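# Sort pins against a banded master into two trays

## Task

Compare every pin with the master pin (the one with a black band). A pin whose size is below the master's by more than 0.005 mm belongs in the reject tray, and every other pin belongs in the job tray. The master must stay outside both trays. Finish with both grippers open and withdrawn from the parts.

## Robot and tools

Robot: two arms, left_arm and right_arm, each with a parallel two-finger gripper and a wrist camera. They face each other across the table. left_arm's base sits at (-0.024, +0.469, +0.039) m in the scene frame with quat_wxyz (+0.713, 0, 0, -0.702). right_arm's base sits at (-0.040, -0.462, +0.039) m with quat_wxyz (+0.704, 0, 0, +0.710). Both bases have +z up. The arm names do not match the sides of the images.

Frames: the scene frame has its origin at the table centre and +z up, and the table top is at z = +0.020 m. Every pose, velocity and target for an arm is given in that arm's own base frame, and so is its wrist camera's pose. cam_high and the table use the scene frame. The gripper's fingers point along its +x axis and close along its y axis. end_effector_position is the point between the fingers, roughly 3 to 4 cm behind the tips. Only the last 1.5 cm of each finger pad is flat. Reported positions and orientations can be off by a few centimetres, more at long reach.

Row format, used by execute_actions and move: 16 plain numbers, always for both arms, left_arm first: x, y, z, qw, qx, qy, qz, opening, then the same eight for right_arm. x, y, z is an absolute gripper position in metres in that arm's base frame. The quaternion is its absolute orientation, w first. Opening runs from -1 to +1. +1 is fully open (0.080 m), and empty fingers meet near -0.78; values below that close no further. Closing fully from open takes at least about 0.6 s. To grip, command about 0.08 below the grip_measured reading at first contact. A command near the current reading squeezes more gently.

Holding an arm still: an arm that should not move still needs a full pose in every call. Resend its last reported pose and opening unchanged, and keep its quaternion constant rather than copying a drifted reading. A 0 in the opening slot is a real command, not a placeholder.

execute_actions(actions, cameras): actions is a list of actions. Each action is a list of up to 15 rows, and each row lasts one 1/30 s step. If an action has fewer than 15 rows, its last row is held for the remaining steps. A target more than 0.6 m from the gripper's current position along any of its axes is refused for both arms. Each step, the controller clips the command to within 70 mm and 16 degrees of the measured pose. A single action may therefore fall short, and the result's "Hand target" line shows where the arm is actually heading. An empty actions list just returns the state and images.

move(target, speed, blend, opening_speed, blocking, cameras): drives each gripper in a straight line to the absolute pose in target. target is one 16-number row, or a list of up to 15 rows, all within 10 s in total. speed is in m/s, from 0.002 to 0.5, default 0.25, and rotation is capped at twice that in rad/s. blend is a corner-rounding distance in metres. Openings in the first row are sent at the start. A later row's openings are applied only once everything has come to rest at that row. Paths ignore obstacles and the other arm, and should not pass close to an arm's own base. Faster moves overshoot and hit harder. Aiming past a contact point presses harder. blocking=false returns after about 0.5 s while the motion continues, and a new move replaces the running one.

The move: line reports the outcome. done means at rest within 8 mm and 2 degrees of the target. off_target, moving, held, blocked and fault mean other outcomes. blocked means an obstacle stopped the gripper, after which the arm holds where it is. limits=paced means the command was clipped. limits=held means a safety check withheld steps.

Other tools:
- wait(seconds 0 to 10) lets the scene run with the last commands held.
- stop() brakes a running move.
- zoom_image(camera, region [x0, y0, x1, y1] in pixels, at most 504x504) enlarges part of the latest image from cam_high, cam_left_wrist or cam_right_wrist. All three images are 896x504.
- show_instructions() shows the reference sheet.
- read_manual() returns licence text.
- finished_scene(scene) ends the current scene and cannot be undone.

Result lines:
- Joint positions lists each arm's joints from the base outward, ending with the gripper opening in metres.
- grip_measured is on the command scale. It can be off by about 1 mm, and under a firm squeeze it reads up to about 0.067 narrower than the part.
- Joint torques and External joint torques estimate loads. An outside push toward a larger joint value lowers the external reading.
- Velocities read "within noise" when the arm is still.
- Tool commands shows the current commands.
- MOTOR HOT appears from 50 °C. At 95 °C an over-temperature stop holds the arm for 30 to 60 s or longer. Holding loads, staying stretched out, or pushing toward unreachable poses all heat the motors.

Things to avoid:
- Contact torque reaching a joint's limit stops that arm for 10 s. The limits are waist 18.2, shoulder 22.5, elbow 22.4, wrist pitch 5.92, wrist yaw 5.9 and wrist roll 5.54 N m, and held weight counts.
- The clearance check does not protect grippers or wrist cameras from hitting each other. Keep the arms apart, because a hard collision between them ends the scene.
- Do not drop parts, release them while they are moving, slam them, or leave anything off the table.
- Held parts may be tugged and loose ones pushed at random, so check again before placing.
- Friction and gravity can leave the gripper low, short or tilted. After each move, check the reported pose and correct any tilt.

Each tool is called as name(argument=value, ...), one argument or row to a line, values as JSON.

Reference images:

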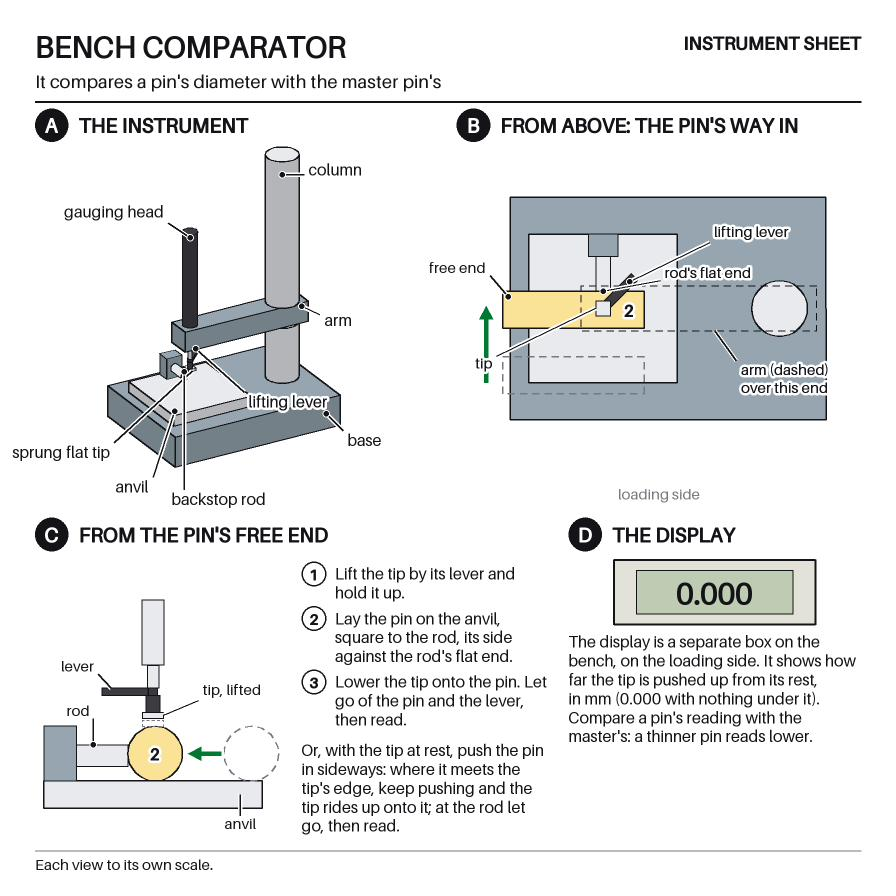

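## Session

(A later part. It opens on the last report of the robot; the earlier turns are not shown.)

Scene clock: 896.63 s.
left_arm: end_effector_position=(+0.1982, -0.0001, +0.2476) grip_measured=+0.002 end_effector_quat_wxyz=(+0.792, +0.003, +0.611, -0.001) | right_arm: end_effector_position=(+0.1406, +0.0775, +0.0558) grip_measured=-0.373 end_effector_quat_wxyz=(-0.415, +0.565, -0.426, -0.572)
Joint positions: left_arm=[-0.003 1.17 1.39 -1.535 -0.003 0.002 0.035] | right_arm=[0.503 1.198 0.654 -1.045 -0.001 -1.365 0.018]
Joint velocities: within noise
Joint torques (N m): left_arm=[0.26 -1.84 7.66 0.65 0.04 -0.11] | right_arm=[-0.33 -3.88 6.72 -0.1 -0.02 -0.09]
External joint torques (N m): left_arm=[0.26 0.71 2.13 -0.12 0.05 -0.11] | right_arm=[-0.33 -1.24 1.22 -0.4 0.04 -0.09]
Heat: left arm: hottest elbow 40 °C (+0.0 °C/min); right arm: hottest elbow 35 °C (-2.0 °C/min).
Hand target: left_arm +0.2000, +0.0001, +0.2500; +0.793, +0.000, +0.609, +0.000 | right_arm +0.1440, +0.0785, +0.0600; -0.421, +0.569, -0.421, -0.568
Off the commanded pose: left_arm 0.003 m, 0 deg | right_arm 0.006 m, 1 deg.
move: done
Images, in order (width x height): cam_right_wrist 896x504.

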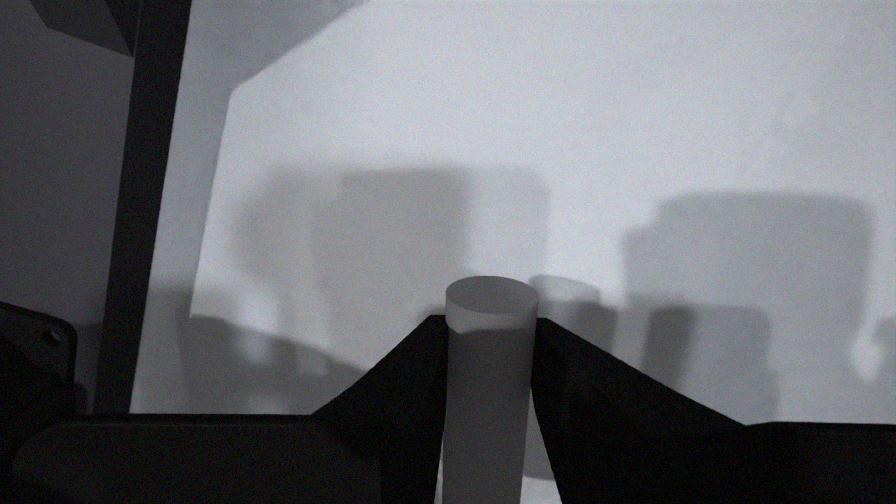

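move(
  target=[
    [0.20,0,0.25,0.793,0,0.609,0,0.0,0.1410,0.0785,0.0190,0.4206,-0.5684,0.4206,0.5684,-0.45],
    [0.20,0,0.25,0.793,0,0.609,0,0.0,0.1410,0.0785,0.0190,0.4206,-0.5684,0.4206,0.5684,0.1],
    [0.20,0,0.25,0.793,0,0.609,0,0.0,0.1410,0.0785,0.05,0.4206,-0.5684,0.4206,0.5684,0.1],
    [0.20,0,0.25,0.793,0,0.609,0,0.0,0.1385,0.0965,0.05,0.3412,-0.6585,0.4873,0.4611,0.1],
  ],
  speed=0.12,
  opening_speed=1.0,
  cameras=["cam_high","cam_right_wrist"],
)

Scene clock: 965.17 s.
left_arm: end_effector_position=(+0.1982, -0.0001, +0.2476) grip_measured=+0.002 end_effector_quat_wxyz=(+0.792, +0.003, +0.611, -0.001) | right_arm: end_effector_position=(+0.1376, +0.0951, +0.0495) grip_measured=+0.097 end_effector_quat_wxyz=(-0.341, +0.658, -0.487, -0.463)
Joint positions: left_arm=[-0.003 1.17 1.39 -1.535 -0.003 0.002 0.035] | right_arm=[0.864 1.392 0.719 -1.09 0.289 -0.976 0.039]
Joint velocities: within noise
Joint torques (N m): left_arm=[0.2 -1.85 7.62 0.64 0.05 -0.1] | right_arm=[0.4 -3.07 5.53 -0.34 0.23 0.17]
External joint torques (N m): left_arm=[0.21 0.73 2.1 -0.11 0.05 -0.1] | right_arm=[0.38 0.44 0.66 -0.32 0.09 0.17]
Heat: left arm: hottest elbow 41 °C (+1.0 °C/min); right arm: hottest elbow 37 °C (+2.0 °C/min).
Hand target: left_arm +0.2000, +0.0001, +0.2500; +0.793, +0.000, +0.609, +0.000 | right_arm +0.1385, +0.0965, +0.0500; -0.341, +0.659, -0.487, -0.461
Off the commanded pose: left_arm 0.003 m, 0 deg | right_arm 0.002 m, 0 deg.
move: done
Images, in order (width x height): cam_high 896x504, cam_right_wrist 896x504.

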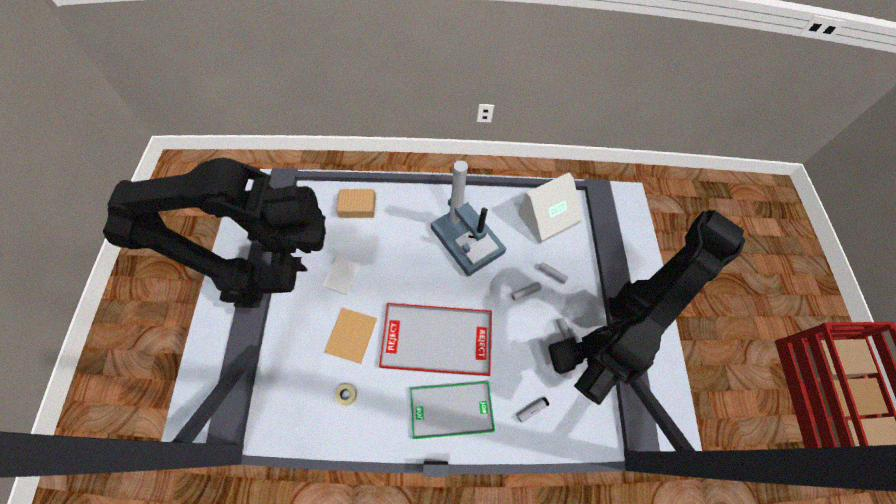

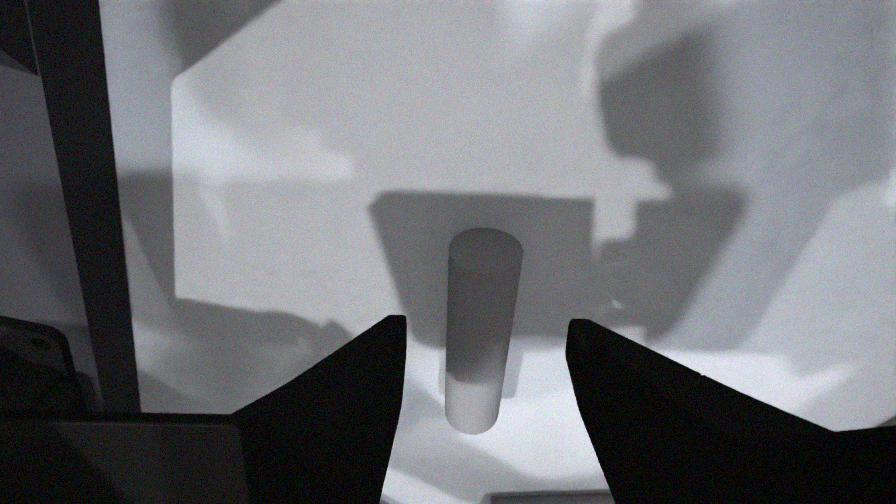

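move(
  target=[0.20,0,0.25,0.793,0,0.609,0,0.0,0.1390,0.0940,0.0175,0.3412,-0.6585,0.4873,0.4611,0.1],
  speed=0.08,
  cameras=["cam_right_wrist"],
)

Scene clock: 974.83 s.
left_arm: end_effector_position=(+0.1982, -0.0001, +0.2476) grip_measured=+0.002 end_effector_quat_wxyz=(+0.792, +0.003, +0.611, -0.001) | right_arm: end_effector_position=(+0.1403, +0.0970, +0.0199) grip_measured=+0.097 end_effector_quat_wxyz=(-0.348, +0.658, -0.483, -0.461)
Joint positions: left_arm=[-0.003 1.17 1.39 -1.535 -0.003 0.002 0.035] | right_arm=[0.861 1.46 0.644 -0.932 0.291 -0.976 0.039]
Joint velocities: within noise
Joint torques (N m): left_arm=[0.27 -1.86 7.66 0.63 0.05 -0.1] | right_arm=[-0.37 -3.17 3.32 -0.09 0.22 -0.15]
External joint torques (N m): left_arm=[0.27 0.69 2.18 -0.11 0.05 -0.1] | right_arm=[-0.39 0.55 -1.25 -0.11 0.08 -0.15]
Heat: left arm: hottest elbow 41 °C (+1.0 °C/min); right arm: hottest elbow 37 °C (+1.0 °C/min).
Hand target: left_arm +0.2000, +0.0001, +0.2500; +0.793, +0.000, +0.609, +0.000 | right_arm +0.1390, +0.0941, +0.0176; -0.341, +0.658, -0.487, -0.461
Off the commanded pose: left_arm 0.003 m, 0 deg | right_arm 0.004 m, 1 deg.
move: done
Images, in order (width x height): cam_right_wrist 896x504.

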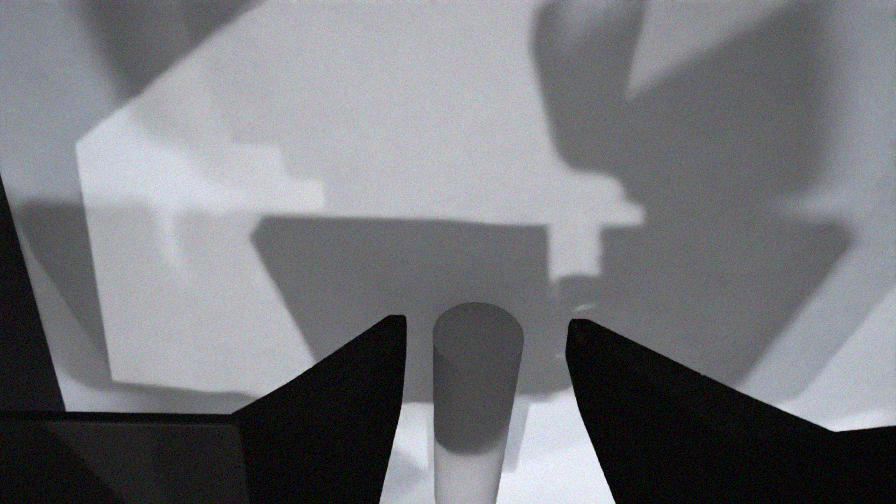

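move(
  target=[
    [0.20,0,0.25,0.793,0,0.609,0,0.0,0.1390,0.0940,0.0175,0.3412,-0.6585,0.4873,0.4611,-0.45],
    [0.20,0,0.25,0.793,0,0.609,0,0.0,0.1390,0.0940,0.10,0.3412,-0.6585,0.4873,0.4611,-0.45],
    [0.20,0,0.25,0.793,0,0.609,0,0.0,0.2924,-0.1486,0.12,0.2684,-0.7240,0.3833,0.5069,-0.45],
  ],
  speed=[0.12,0.15,0.25],
  blend=[0,0.03,0],
  opening_speed=1.0,
  cameras=["cam_high","cam_right_wrist"],
)

Scene clock: 1002.67 s.
left_arm: end_effector_position=(+0.1982, -0.0001, +0.2476) grip_measured=+0.002 end_effector_quat_wxyz=(+0.792, +0.003, +0.611, -0.001) | right_arm: end_effector_position=(+0.2892, -0.1460, +0.1168) grip_measured=-0.377 end_effector_quat_wxyz=(-0.269, +0.721, -0.383, -0.511)
Joint positions: left_arm=[-0.003 1.17 1.39 -1.535 -0.003 0.002 0.035] | right_arm=[-0.379 1.549 1.134 -0.873 0.191 -2.573 0.018]
Joint velocities: within noise
Joint torques (N m): left_arm=[0.23 -1.83 7.66 0.63 0.04 -0.12] | right_arm=[-0.32 -5.67 7.77 0.47 0.11 -0.14]
External joint torques (N m): left_arm=[0.22 0.74 2.13 -0.13 0.04 -0.12] | right_arm=[-0.31 0.16 1.78 -0.23 0.02 -0.14]
Heat: left arm: hottest elbow 41 °C (+0.0 °C/min); right arm: hottest elbow 35 °C (-2.0 °C/min).
Hand target: left_arm +0.2000, +0.0001, +0.2500; +0.793, +0.000, +0.609, +0.000 | right_arm +0.2923, -0.1486, +0.1200; -0.268, +0.724, -0.383, -0.507
Off the commanded pose: left_arm 0.003 m, 0 deg | right_arm 0.005 m, 1 deg.
move: done
Images, in order (width x height): cam_high 896x504, cam_right_wrist 896x504.

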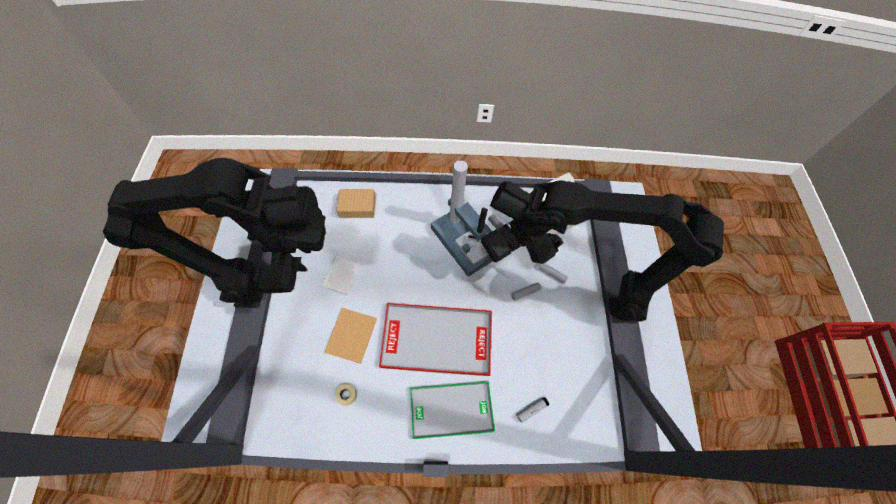

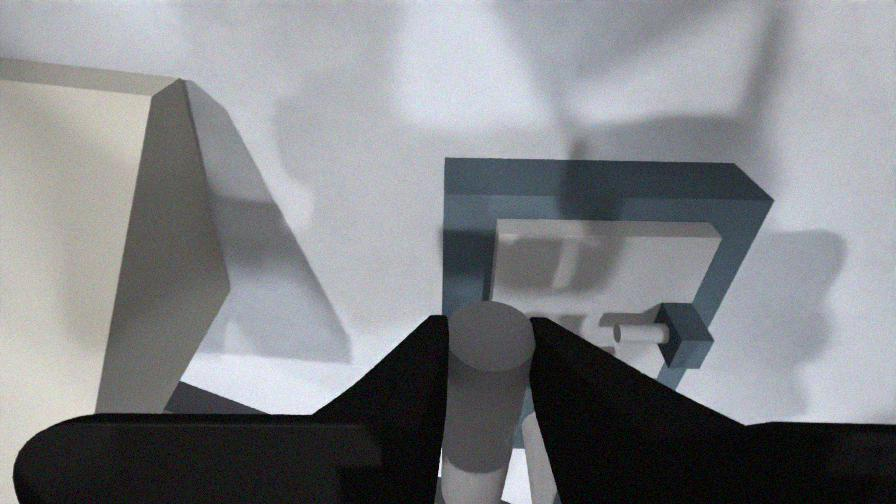

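move(
  target=[
    [0.20,0,0.25,0.793,0,0.609,0,0.0,0.2945,-0.150,0.075,0.2684,-0.7240,0.3833,0.5069,-0.45],
    [0.20,0,0.25,0.793,0,0.609,0,0.0,0.3115,-0.137,0.074,0.2684,-0.7240,0.3833,0.5069,-0.45],
    [0.20,0,0.25,0.793,0,0.609,0,0.0,0.3110,-0.137,0.065,0.2684,-0.7240,0.3833,0.5069,-0.45],
  ],
  speed=[0.12,0.1,0.04],
  blend=[0.005,0.002,0],
  cameras=["cam_high","cam_right_wrist"],
)

Scene clock: 1015.93 s.
left_arm: end_effector_position=(+0.1982, -0.0001, +0.2476) grip_measured=+0.002 end_effector_quat_wxyz=(+0.792, +0.003, +0.611, -0.001) | right_arm: end_effector_position=(+0.3110, -0.1368, +0.0670) grip_measured=-0.377 end_effector_quat_wxyz=(-0.269, +0.725, -0.380, -0.507)
Joint positions: left_arm=[-0.003 1.17 1.39 -1.535 -0.003 0.002 0.035] | right_arm=[-0.325 1.66 1.041 -0.667 0.203 -2.526 0.018]
Joint velocities: within noise
Joint torques (N m): left_arm=[0.28 -1.86 7.63 0.63 0.05 -0.11] | right_arm=[0.17 -6.27 5.37 0.64 0.28 0.17]
External joint torques (N m): left_arm=[0.28 0.67 2.16 -0.11 0.05 -0.11] | right_arm=[0.16 0.11 -0.33 -0.06 0.17 0.17]
Heat: left arm: hottest elbow 41 °C (+0.0 °C/min); right arm: hottest elbow 37 °C (+0.0 °C/min).
Hand target: left_arm +0.2000, +0.0001, +0.2500; +0.793, +0.000, +0.609, +0.000 | right_arm +0.3110, -0.1370, +0.0650; -0.268, +0.724, -0.383, -0.507
Off the commanded pose: left_arm 0.003 m, 0 deg | right_arm 0.002 m, 0 deg.
move: done
Images, in order (width x height): cam_high 896x504, cam_right_wrist 896x504.

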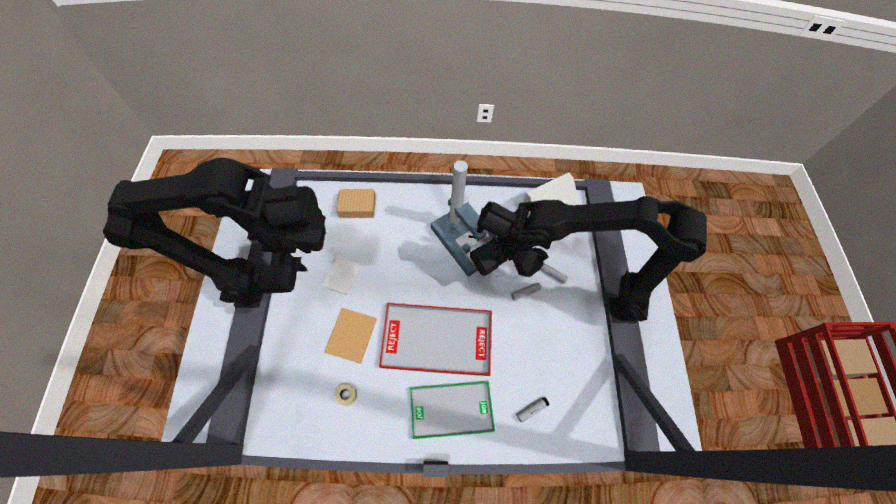

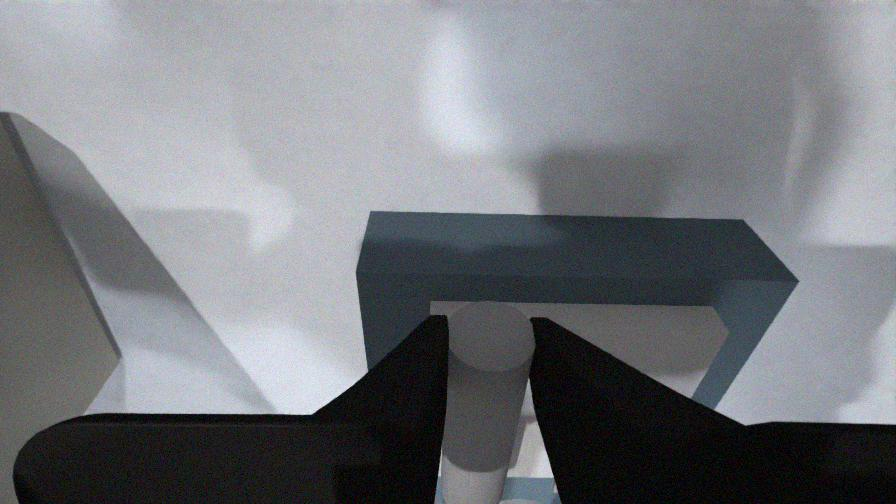

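move(
  target=[
    [0.20,0,0.25,0.793,0,0.609,0,0.0,0.3105,-0.137,0.0595,0.2684,-0.7240,0.3833,0.5069,-0.45],
    [0.20,0,0.25,0.793,0,0.609,0,0.0,0.3105,-0.137,0.0595,0.2684,-0.7240,0.3833,0.5069,-0.1],
  ],
  speed=[0.04,0.04],
  opening_speed=0.6,
  cameras=["cam_right_wrist"],
)

Scene clock: 1081.67 s.
left_arm: end_effector_position=(+0.1982, -0.0001, +0.2476) grip_measured=+0.002 end_effector_quat_wxyz=(+0.792, +0.003, +0.611, -0.001) | right_arm: end_effector_position=(+0.3121, -0.1377, +0.0634) grip_measured=-0.104 end_effector_quat_wxyz=(-0.269, +0.728, -0.381, -0.503)
Joint positions: left_arm=[-0.003 1.17 1.39 -1.535 -0.003 0.002 0.035] | right_arm=[-0.325 1.664 1.028 -0.641 0.206 -2.526 0.03]
Joint velocities: within noise
Joint torques (N m): left_arm=[0.24 -1.82 7.63 0.64 0.05 -0.11] | right_arm=[0.12 -6 4.97 0.47 0.18 0.15]
External joint torques (N m): left_arm=[0.27 0.68 2.15 -0.12 0.05 -0.12] | right_arm=[0.11 0.41 -0.74 -0.25 0.08 0.15]
Heat: left arm: hottest elbow 41 °C (+0.0 °C/min); right arm: hottest elbow 36 °C (-1.0 °C/min).
Hand target: left_arm +0.2000, +0.0001, +0.2500; +0.793, +0.000, +0.609, +0.000 | right_arm +0.3105, -0.1370, +0.0595; -0.268, +0.724, -0.383, -0.507
Off the commanded pose: left_arm 0.003 m, 0 deg | right_arm 0.004 m, 1 deg.
move: done
Images, in order (width x height): cam_right_wrist 896x504.

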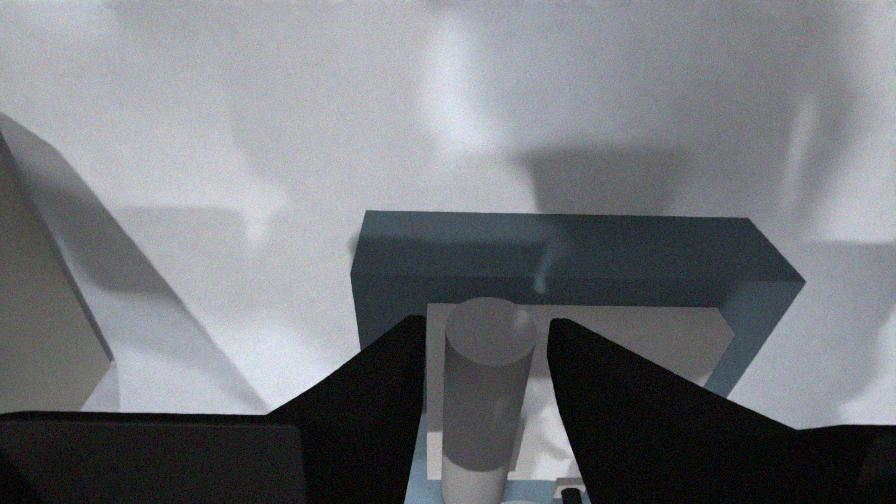

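move(
  target=[
    [0.20,0,0.25,0.793,0,0.609,0,0.0,0.3153,-0.1440,0.0605,0.2684,-0.7240,0.3833,0.5069,-0.1],
    [0.20,0,0.25,0.793,0,0.609,0,0.0,0.3153,-0.1440,0.0590,0.2684,-0.7240,0.3833,0.5069,-0.45],
  ],
  speed=[0.06,0.04],
  opening_speed=0.6,
  cameras=["cam_right_wrist"],
)

Scene clock: 1094.40 s.
left_arm: end_effector_position=(+0.1982, -0.0001, +0.2476) grip_measured=+0.002 end_effector_quat_wxyz=(+0.792, +0.003, +0.611, -0.001) | right_arm: end_effector_position=(+0.3140, -0.1424, +0.0605) grip_measured=-0.366 end_effector_quat_wxyz=(-0.269, +0.725, -0.383, -0.505)
Joint positions: left_arm=[-0.003 1.17 1.39 -1.535 -0.003 0.002 0.035] | right_arm=[-0.337 1.686 1.042 -0.638 0.204 -2.532 0.019]
Joint velocities: within noise
Joint torques (N m): left_arm=[0.25 -1.83 7.65 0.64 0.04 -0.11] | right_arm=[-0.29 -5.82 6.41 0.51 0.06 -0.15]
External joint torques (N m): left_arm=[0.24 0.72 2.16 -0.1 0.05 -0.11] | right_arm=[-0.29 0.8 0.69 -0.21 -0.04 -0.15]
Heat: left arm: hottest elbow 41 °C (+0.0 °C/min); right arm: hottest elbow 36 °C (+0.0 °C/min).
Hand target: left_arm +0.2000, +0.0001, +0.2500; +0.793, +0.000, +0.609, +0.000 | right_arm +0.3153, -0.1440, +0.0590; -0.268, +0.724, -0.383, -0.507
Off the commanded pose: left_arm 0.003 m, 0 deg | right_arm 0.003 m, 0 deg.
move: done
Images, in order (width x height): cam_right_wrist 896x504.

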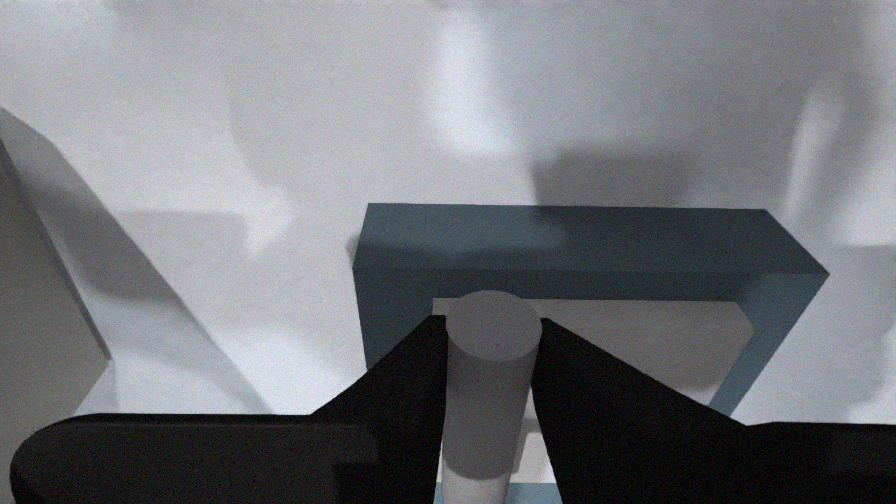

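move(
  target=[
    [0.20,0,0.25,0.793,0,0.609,0,0.0,0.3380,-0.1270,0.0595,0.2684,-0.7240,0.3833,0.5069,-0.45],
  ],
  speed=0.04,
  cameras=["cam_high","cam_right_wrist"],
)

zoom_image(
  camera="cam_high",
  region=[430, 160, 590, 290],
)

Scene clock: 1113.43 s.
left_arm: end_effector_position=(+0.1982, -0.0001, +0.2476) grip_measured=+0.002 end_effector_quat_wxyz=(+0.792, +0.003, +0.611, -0.001) | right_arm: end_effector_position=(+0.3337, -0.1298, +0.0610) grip_measured=-0.366 end_effector_quat_wxyz=(-0.267, +0.723, -0.387, -0.506)
Joint positions: left_arm=[-0.003 1.17 1.39 -1.535 -0.003 0.002 0.035] | right_arm=[-0.275 1.745 1.114 -0.669 0.229 -2.47 0.019]
Joint velocities: within noise
Joint torques (N m): left_arm=[0.25 -1.84 7.67 0.64 0.03 -0.11] | right_arm=[0.92 -5.99 6.93 0.51 -0.08 0.15]
External joint torques (N m): left_arm=[0.25 0.7 2.17 -0.12 0.03 -0.11] | right_arm=[0.88 1.02 1.26 -0.17 -0.18 0.15]
Heat: left arm: hottest elbow 41 °C (+0.0 °C/min); right arm: hottest elbow 36 °C (+0.0 °C/min).
Hand target: left_arm +0.2000, +0.0001, +0.2500; +0.793, +0.000, +0.609, +0.000 | right_arm +0.3379, -0.1269, +0.0595; -0.268, +0.724, -0.383, -0.507
Off the commanded pose: left_arm 0.003 m, 0 deg | right_arm 0.005 m, 0 deg.
move: done
Images, in order (width x height): cam_high 896x504, cam_right_wrist 896x504.

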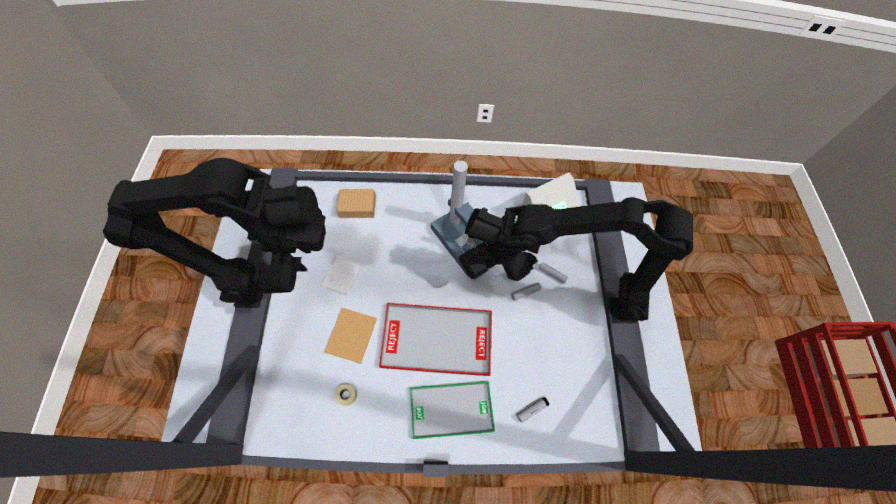

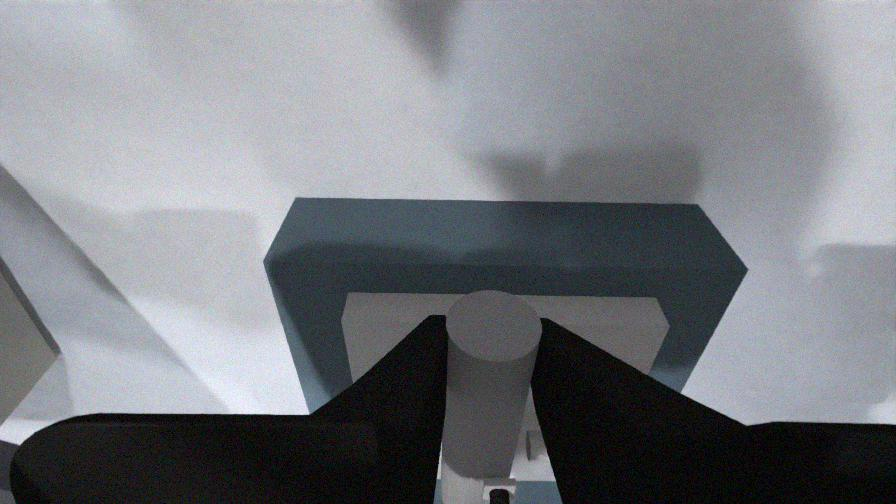

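Scaled by 3.150 from the camera's 896x504 image, which has a finer 1280x720 frame.

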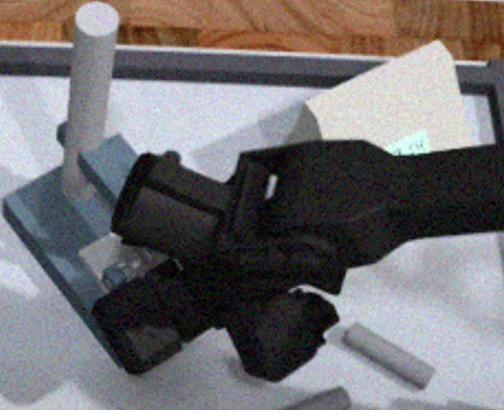

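move(
  target=[
    [0.20,0,0.25,0.793,0,0.609,0,0.0,0.3432,-0.1230,0.0595,0.2684,-0.7240,0.3833,0.5069,-0.45],
  ],
  speed=0.03,
  cameras=["cam_right_wrist"],
)

zoom_image(
  camera="cam_right_wrist",
  region=[380, 290, 660, 504],
)

Scene clock: 1131.80 s.
left_arm: end_effector_position=(+0.1982, -0.0001, +0.2476) grip_measured=+0.002 end_effector_quat_wxyz=(+0.792, +0.003, +0.611, -0.001) | right_arm: end_effector_position=(+0.3374, -0.1273, +0.0611) grip_measured=-0.366 end_effector_quat_wxyz=(-0.267, +0.722, -0.390, -0.505)
Joint positions: left_arm=[-0.003 1.17 1.39 -1.535 -0.003 0.002 0.035] | right_arm=[-0.263 1.759 1.131 -0.678 0.237 -2.452 0.019]
Joint velocities: within noise
Joint torques (N m): left_arm=[0.23 -1.89 7.67 0.64 0.05 -0.1] | right_arm=[1.24 -5.98 7 0.67 -0.19 0.12]
External joint torques (N m): left_arm=[0.23 0.71 2.17 -0.1 0.05 -0.1] | right_arm=[1.23 1.21 1.26 -0.03 -0.31 0.12]
Heat: left arm: hottest elbow 41 °C (+0.0 °C/min); right arm: hottest elbow 37 °C (+1.0 °C/min).
Hand target: left_arm +0.2000, +0.0001, +0.2500; +0.793, +0.000, +0.609, +0.000 | right_arm +0.3430, -0.1230, +0.0596; -0.268, +0.724, -0.383, -0.507
Off the commanded pose: left_arm 0.003 m, 0 deg | right_arm 0.007 m, 1 deg.
move: done
Images, in order (width x height): cam_right_wrist 896x504.

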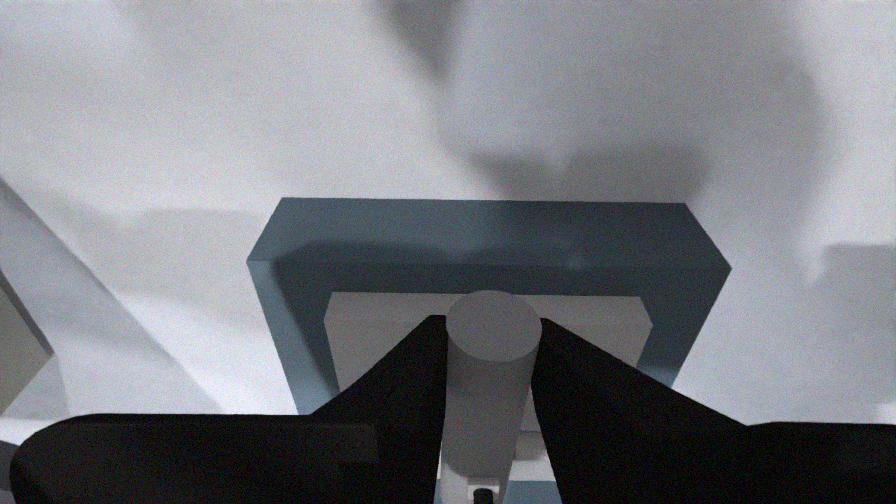

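Scaled by 1.800 from the camera's 896x504 image, which has a finer 1280x720 frame.

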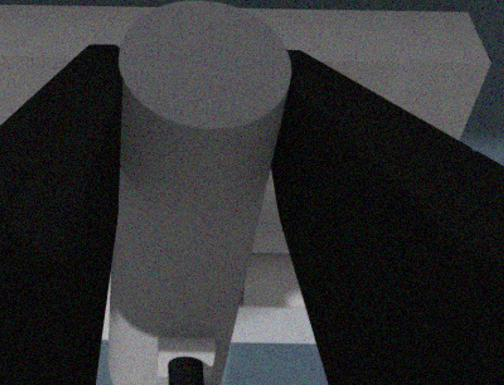

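move(
  target=[
    [0.20,0,0.25,0.793,0,0.609,0,0.0,0.3460,-0.1208,0.0595,0.2684,-0.7240,0.3833,0.5069,-0.45],
  ],
  speed=0.03,
  cameras=["cam_right_wrist"],
)

zoom_image(
  camera="cam_right_wrist",
  region=[380, 290, 660, 504],
)

Scene clock: 1146.83 s.
left_arm: end_effector_position=(+0.1982, -0.0001, +0.2476) grip_measured=+0.002 end_effector_quat_wxyz=(+0.792, +0.003, +0.611, -0.001) | right_arm: end_effector_position=(+0.3381, -0.1269, +0.0610) grip_measured=-0.366 end_effector_quat_wxyz=(-0.266, +0.720, -0.394, -0.506)
Joint positions: left_arm=[-0.003 1.17 1.39 -1.535 -0.003 0.002 0.035] | right_arm=[-0.258 1.765 1.139 -0.686 0.245 -2.443 0.019]
Joint velocities: within noise
Joint torques (N m): left_arm=[0.23 -1.82 7.65 0.64 0.05 -0.1] | right_arm=[1.6 -5.85 7.28 0.89 -0.39 0.1]
External joint torques (N m): left_arm=[0.23 0.72 2.12 -0.13 0.05 -0.1] | right_arm=[1.61 1.32 1.61 0.23 -0.52 0.1]
Heat: left arm: hottest elbow 41 °C (+0.0 °C/min); right arm: hottest elbow 37 °C (+1.0 °C/min).
Hand target: left_arm +0.2000, +0.0001, +0.2500; +0.793, +0.000, +0.609, +0.000 | right_arm +0.3458, -0.1207, +0.0596; -0.268, +0.724, -0.383, -0.507
Off the commanded pose: left_arm 0.003 m, 0 deg | right_arm 0.010 m, 1 deg.
move: off_target (right_arm)
Images, in order (width x height): cam_right_wrist 896x504.

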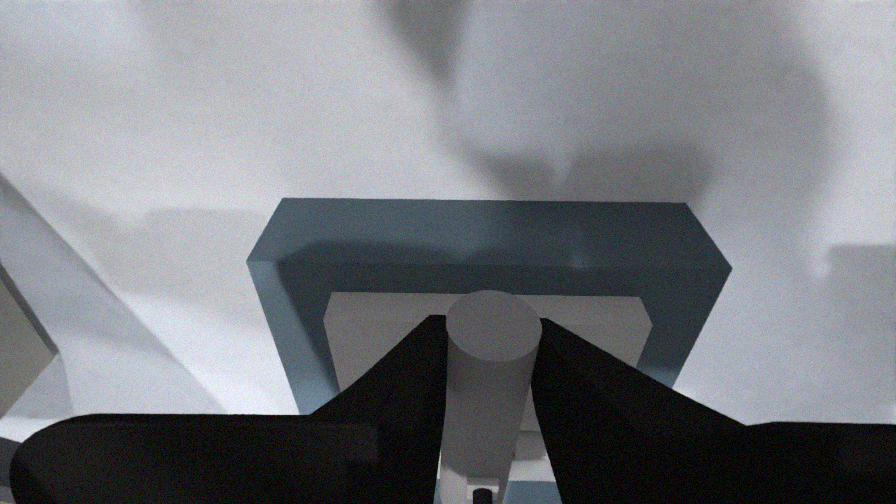

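Scaled by 1.800 from the camera's 896x504 image, which has a finer 1280x720 frame.

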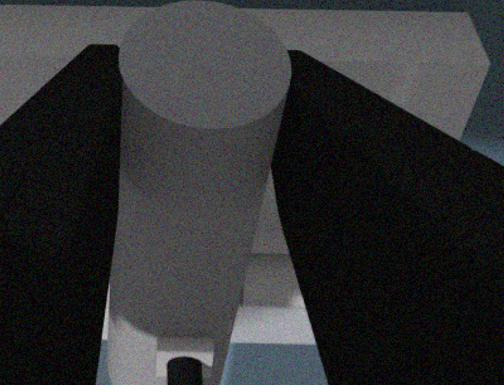

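move(
  target=[
    [0.20,0,0.25,0.793,0,0.609,0,0.0,0.3400,-0.1255,0.0600,0.2684,-0.7240,0.3833,0.5069,-0.45],
    [0.20,0,0.25,0.793,0,0.609,0,0.0,0.3400,-0.1255,0.0600,0.2684,-0.7240,0.3833,0.5069,0.1],
    [0.20,0,0.25,0.793,0,0.609,0,0.0,0.3180,-0.093,0.10,0.2684,-0.7240,0.3833,0.5069,0.1],
    [0.20,0,0.25,0.793,0,0.609,0,0.0,0.27,-0.01,0.12,0.2684,-0.7240,0.3833,0.5069,0.1],
  ],
  speed=[0.03,0.03,0.1,0.25],
  blend=[0,0,0.01,0],
  opening_speed=0.6,
  cameras=["cam_high","cam_right_wrist"],
)

zoom_image(
  camera="cam_high",
  region=[530, 180, 600, 240],
)

Scene clock: 1171.93 s.
left_arm: end_effector_position=(+0.1982, -0.0001, +0.2476) grip_measured=+0.002 end_effector_quat_wxyz=(+0.792, +0.003, +0.611, -0.001) | right_arm: end_effector_position=(+0.2725, -0.0102, +0.1202) grip_measured=+0.097 end_effector_quat_wxyz=(-0.268, +0.724, -0.382, -0.507)
Joint positions: left_arm=[-0.003 1.17 1.39 -1.535 -0.003 0.002 0.035] | right_arm=[0.131 1.438 1.052 -1.022 0.309 -2.064 0.039]
Joint velocities: within noise
Joint torques (N m): left_arm=[0.25 -1.87 7.62 0.64 0.04 -0.12] | right_arm=[0.46 -6.18 4.7 0.16 0.25 0.15]
External joint torques (N m): left_arm=[0.25 0.69 2.1 -0.12 0.05 -0.12] | right_arm=[0.49 -1.38 -1.17 -0.39 0.09 0.15]
Heat: left arm: hottest elbow 41 °C (+0.0 °C/min); right arm: hottest elbow 37 °C (+1.0 °C/min).
Hand target: left_arm +0.2000, +0.0001, +0.2500; +0.793, +0.000, +0.609, +0.000 | right_arm +0.2701, -0.0100, +0.1201; -0.268, +0.724, -0.383, -0.507
Off the commanded pose: left_arm 0.003 m, 0 deg | right_arm 0.003 m, 0 deg.
move: done
Images, in order (width x height): cam_high 896x504, cam_right_wrist 896x504.

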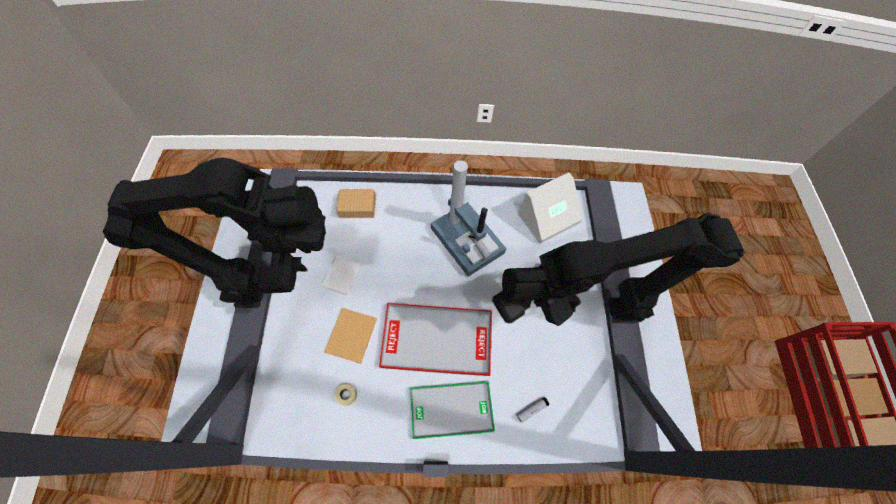

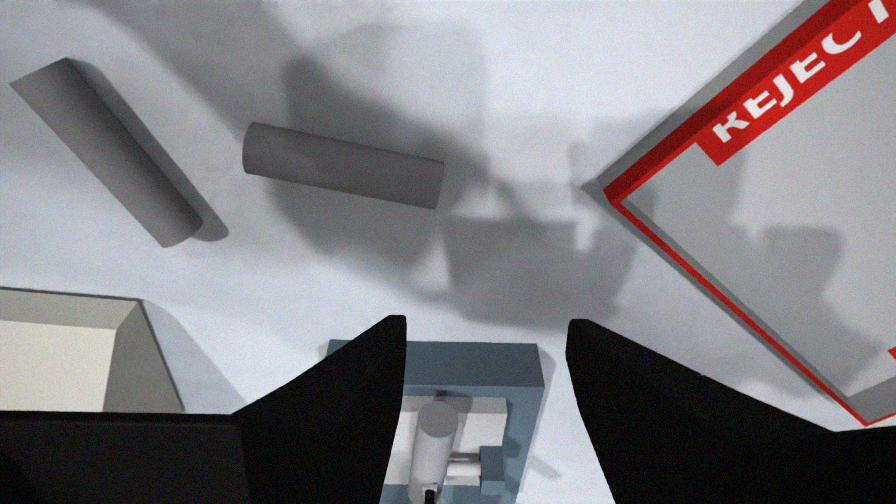

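Scaled by 7.200 from the camera's 896x504 image, which has a finer 1280x720 frame.

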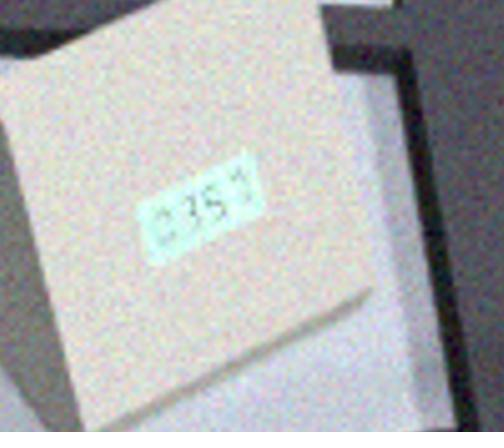

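zoom_image(
  camera="cam_high",
  region=[545, 197, 570, 221],
)

zoom_image(
  camera="cam_right_wrist",
  region=[330, 330, 560, 504],
)

Scaled by 20.160 from the camera's 896x504 image, which has a finer 1280x720 frame.

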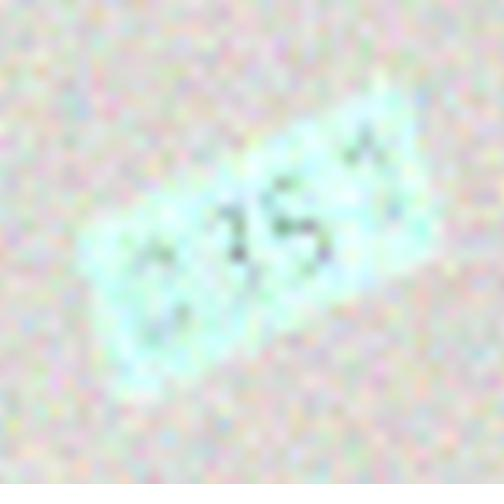

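Scaled by 2.191 from the camera's 896x504 image, which has a finer 1280x720 frame.

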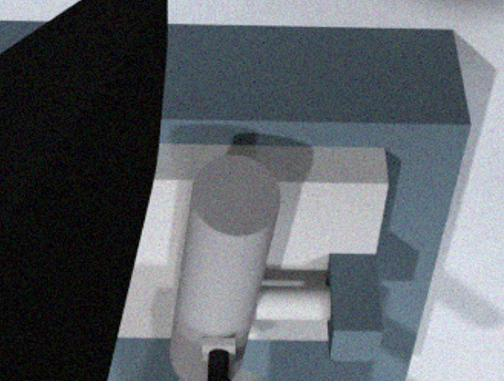

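move(
  target=[
    [0.20,0,0.25,0.793,0,0.609,0,0.0,0.3180,-0.093,0.095,0.2684,-0.7240,0.3833,0.5069,0.1],
    [0.20,0,0.25,0.793,0,0.609,0,0.0,0.3385,-0.1275,0.0580,0.2684,-0.7240,0.3833,0.5069,0.1],
  ],
  speed=[0.25,0.1],
  blend=[0.01,0],
  cameras=["cam_right_wrist"],
)

Scene clock: 1255.53 s.
left_arm: end_effector_position=(+0.1982, -0.0001, +0.2476) grip_measured=+0.002 end_effector_quat_wxyz=(+0.792, +0.003, +0.611, -0.001) | right_arm: end_effector_position=(+0.3366, -0.1261, +0.0596) grip_measured=+0.097 end_effector_quat_wxyz=(-0.269, +0.724, -0.384, -0.505)
Joint positions: left_arm=[-0.003 1.17 1.39 -1.535 -0.003 0.002 0.035] | right_arm=[-0.265 1.751 1.116 -0.663 0.226 -2.461 0.039]
Joint velocities: within noise
Joint torques (N m): left_arm=[0.23 -1.86 7.68 0.63 0.06 -0.11] | right_arm=[-0.31 -6.11 6.51 0.51 0.03 -0.18]
External joint torques (N m): left_arm=[0.24 0.69 2.19 -0.11 0.06 -0.11] | right_arm=[-0.34 0.96 0.82 -0.18 -0.07 -0.18]
Heat: left arm: hottest elbow 42 °C (+0.0 °C/min); right arm: hottest elbow 36 °C (-1.0 °C/min).
Hand target: left_arm +0.2000, +0.0001, +0.2500; +0.793, +0.000, +0.609, +0.000 | right_arm +0.3385, -0.1274, +0.0580; -0.268, +0.724, -0.383, -0.507
Off the commanded pose: left_arm 0.003 m, 0 deg | right_arm 0.003 m, 0 deg.
move: done
Images, in order (width x height): cam_right_wrist 896x504.

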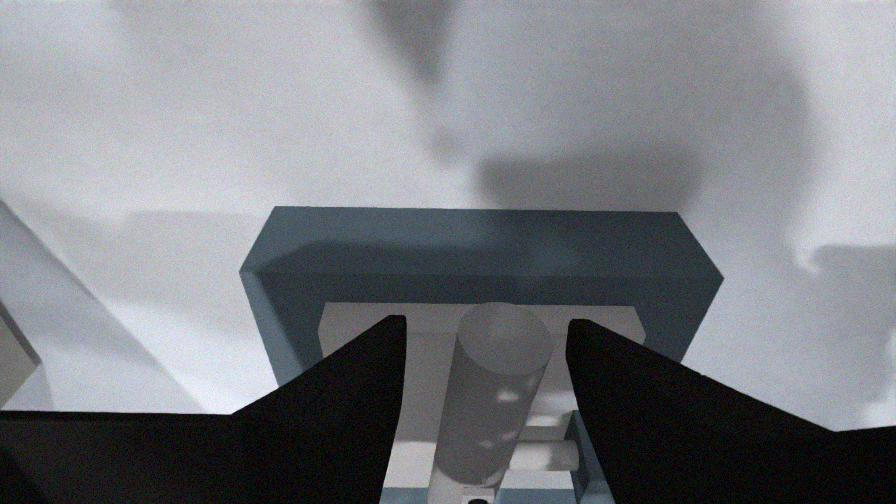

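move(
  target=[
    [0.20,0,0.25,0.793,0,0.609,0,0.0,0.3385,-0.1275,0.0585,0.2684,-0.7240,0.3833,0.5069,-0.45],
    [0.20,0,0.25,0.793,0,0.609,0,0.0,0.3130,-0.1450,0.0605,0.2684,-0.7240,0.3833,0.5069,-0.45],
    [0.20,0,0.25,0.793,0,0.609,0,0.0,0.2924,-0.145,0.10,0.2684,-0.7240,0.3833,0.5069,-0.45],
    [0.20,0,0.25,0.793,0,0.609,0,0.0,0.30,0.03,0.13,0.1500,-0.7700,0.2800,0.5500,-0.45],
    [0.20,0,0.25,0.793,0,0.609,0,0.0,0.3666,0.1939,0.08,0.0025,-0.8192,0.0036,0.5736,-0.45],
  ],
  speed=[0.1,0.08,0.2,0.3,0.3],
  blend=[0,0.005,0.02,0.05,0],
  opening_speed=1,
  cameras=["cam_high","cam_right_wrist"],
)

Scene clock: 1272.97 s.
left_arm: end_effector_position=(+0.1982, -0.0001, +0.2476) grip_measured=+0.002 end_effector_quat_wxyz=(+0.792, +0.003, +0.611, -0.001) | right_arm: end_effector_position=(+0.3628, +0.1914, +0.0782) grip_measured=-0.368 end_effector_quat_wxyz=(-0.003, +0.816, -0.007, -0.577)
Joint positions: left_arm=[-0.003 1.17 1.39 -1.535 -0.003 0.002 0.035] | right_arm=[0.552 1.899 1.384 -0.768 0.182 -2.603 0.018]
Joint velocities: within noise
Joint torques (N m): left_arm=[0.26 -1.83 7.65 0.64 0.04 -0.12] | right_arm=[0.05 -8.17 7.64 0.64 0.11 -0.15]
External joint torques (N m): left_arm=[0.26 0.71 2.15 -0.11 0.04 -0.12] | right_arm=[0.05 0.24 1.72 -0.07 0.02 -0.15]
Heat: left arm: hottest elbow 42 °C (+0.0 °C/min); right arm: hottest elbow 36 °C (-1.0 °C/min).
Hand target: left_arm +0.2000, +0.0001, +0.2500; +0.793, +0.000, +0.609, +0.000 | right_arm +0.3665, +0.1939, +0.0800; -0.003, +0.819, -0.003, -0.574
Off the commanded pose: left_arm 0.003 m, 0 deg | right_arm 0.005 m, 1 deg.
move: done
Images, in order (width x height): cam_high 896x504, cam_right_wrist 896x504.

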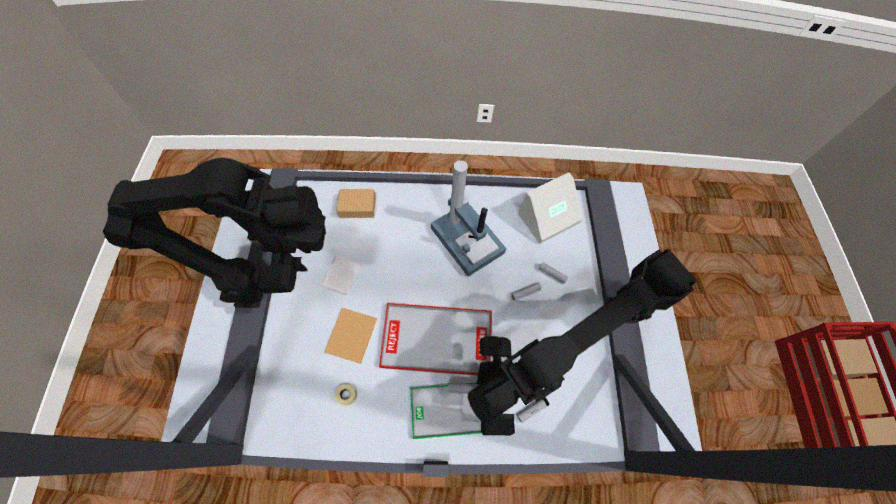

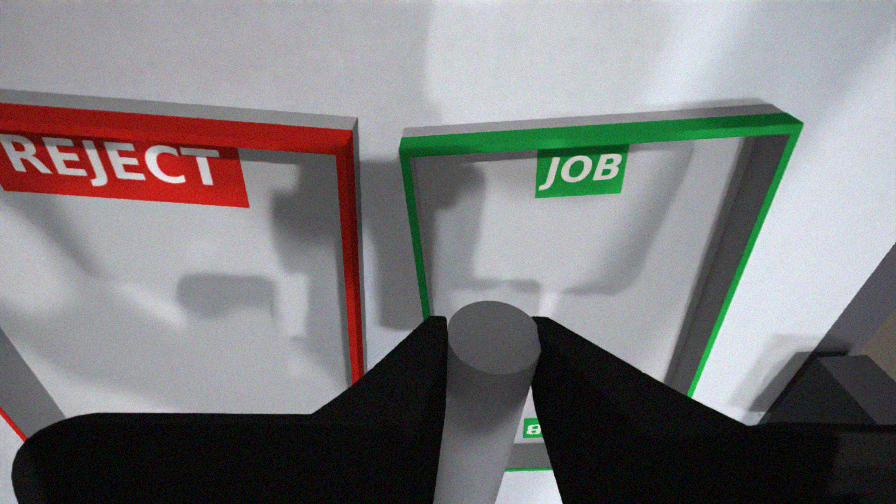

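move(
  target=[
    [0.20,0,0.25,0.793,0,0.609,0,0.0,0.3770,0.2070,0.04,0.0025,-0.8192,0.0036,0.5736,-0.45],
    [0.20,0,0.25,0.793,0,0.609,0,0.0,0.3750,0.2060,0.022,0.0025,-0.8192,0.0036,0.5736,-0.45],
  ],
  speed=[0.2,0.05],
  blend=[0.005,0],
  cameras=["cam_right_wrist"],
)

Scene clock: 1295.67 s.
left_arm: end_effector_position=(+0.1982, -0.0001, +0.2476) grip_measured=+0.002 end_effector_quat_wxyz=(+0.792, +0.003, +0.611, -0.001) | right_arm: end_effector_position=(+0.3762, +0.2062, +0.0259) grip_measured=-0.368 end_effector_quat_wxyz=(-0.004, +0.820, +0.000, -0.572)
Joint positions: left_arm=[-0.003 1.17 1.39 -1.535 -0.003 0.002 0.035] | right_arm=[0.565 2.026 1.339 -0.58 0.183 -2.598 0.018]
Joint velocities: within noise
Joint torques (N m): left_arm=[0.22 -1.88 7.64 0.64 0.05 -0.11] | right_arm=[0.21 -8.75 4.93 0.66 0.24 0.16]
External joint torques (N m): left_arm=[0.24 0.59 2.18 -0.13 0.05 -0.12] | right_arm=[0.22 0.32 -0.79 -0.12 0.14 0.16]
Heat: left arm: hottest elbow 42 °C (+0.0 °C/min); right arm: hottest shoulder 38 °C (+4.0 °C/min).
Hand target: left_arm +0.2000, +0.0001, +0.2500; +0.793, +0.000, +0.609, +0.000 | right_arm +0.3750, +0.2059, +0.0220; -0.003, +0.819, -0.004, -0.574
Off the commanded pose: left_arm 0.003 m, 0 deg | right_arm 0.004 m, 0 deg.
move: done
Images, in order (width x height): cam_right_wrist 896x504.

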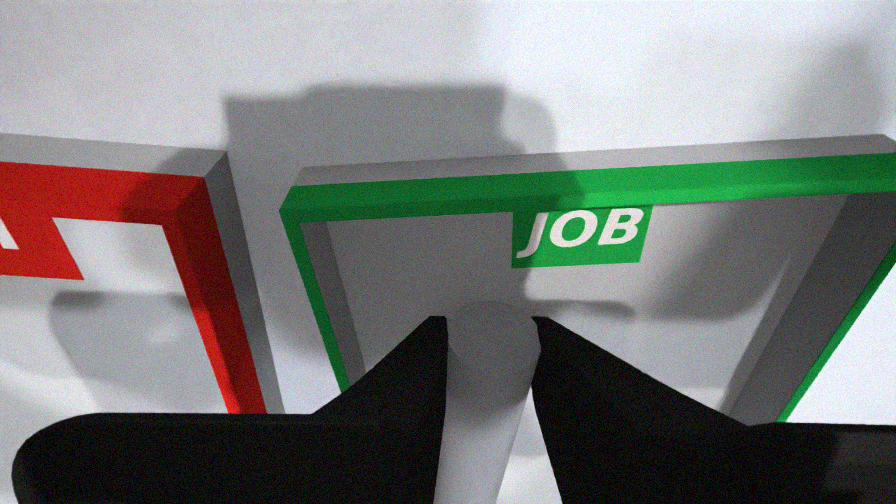

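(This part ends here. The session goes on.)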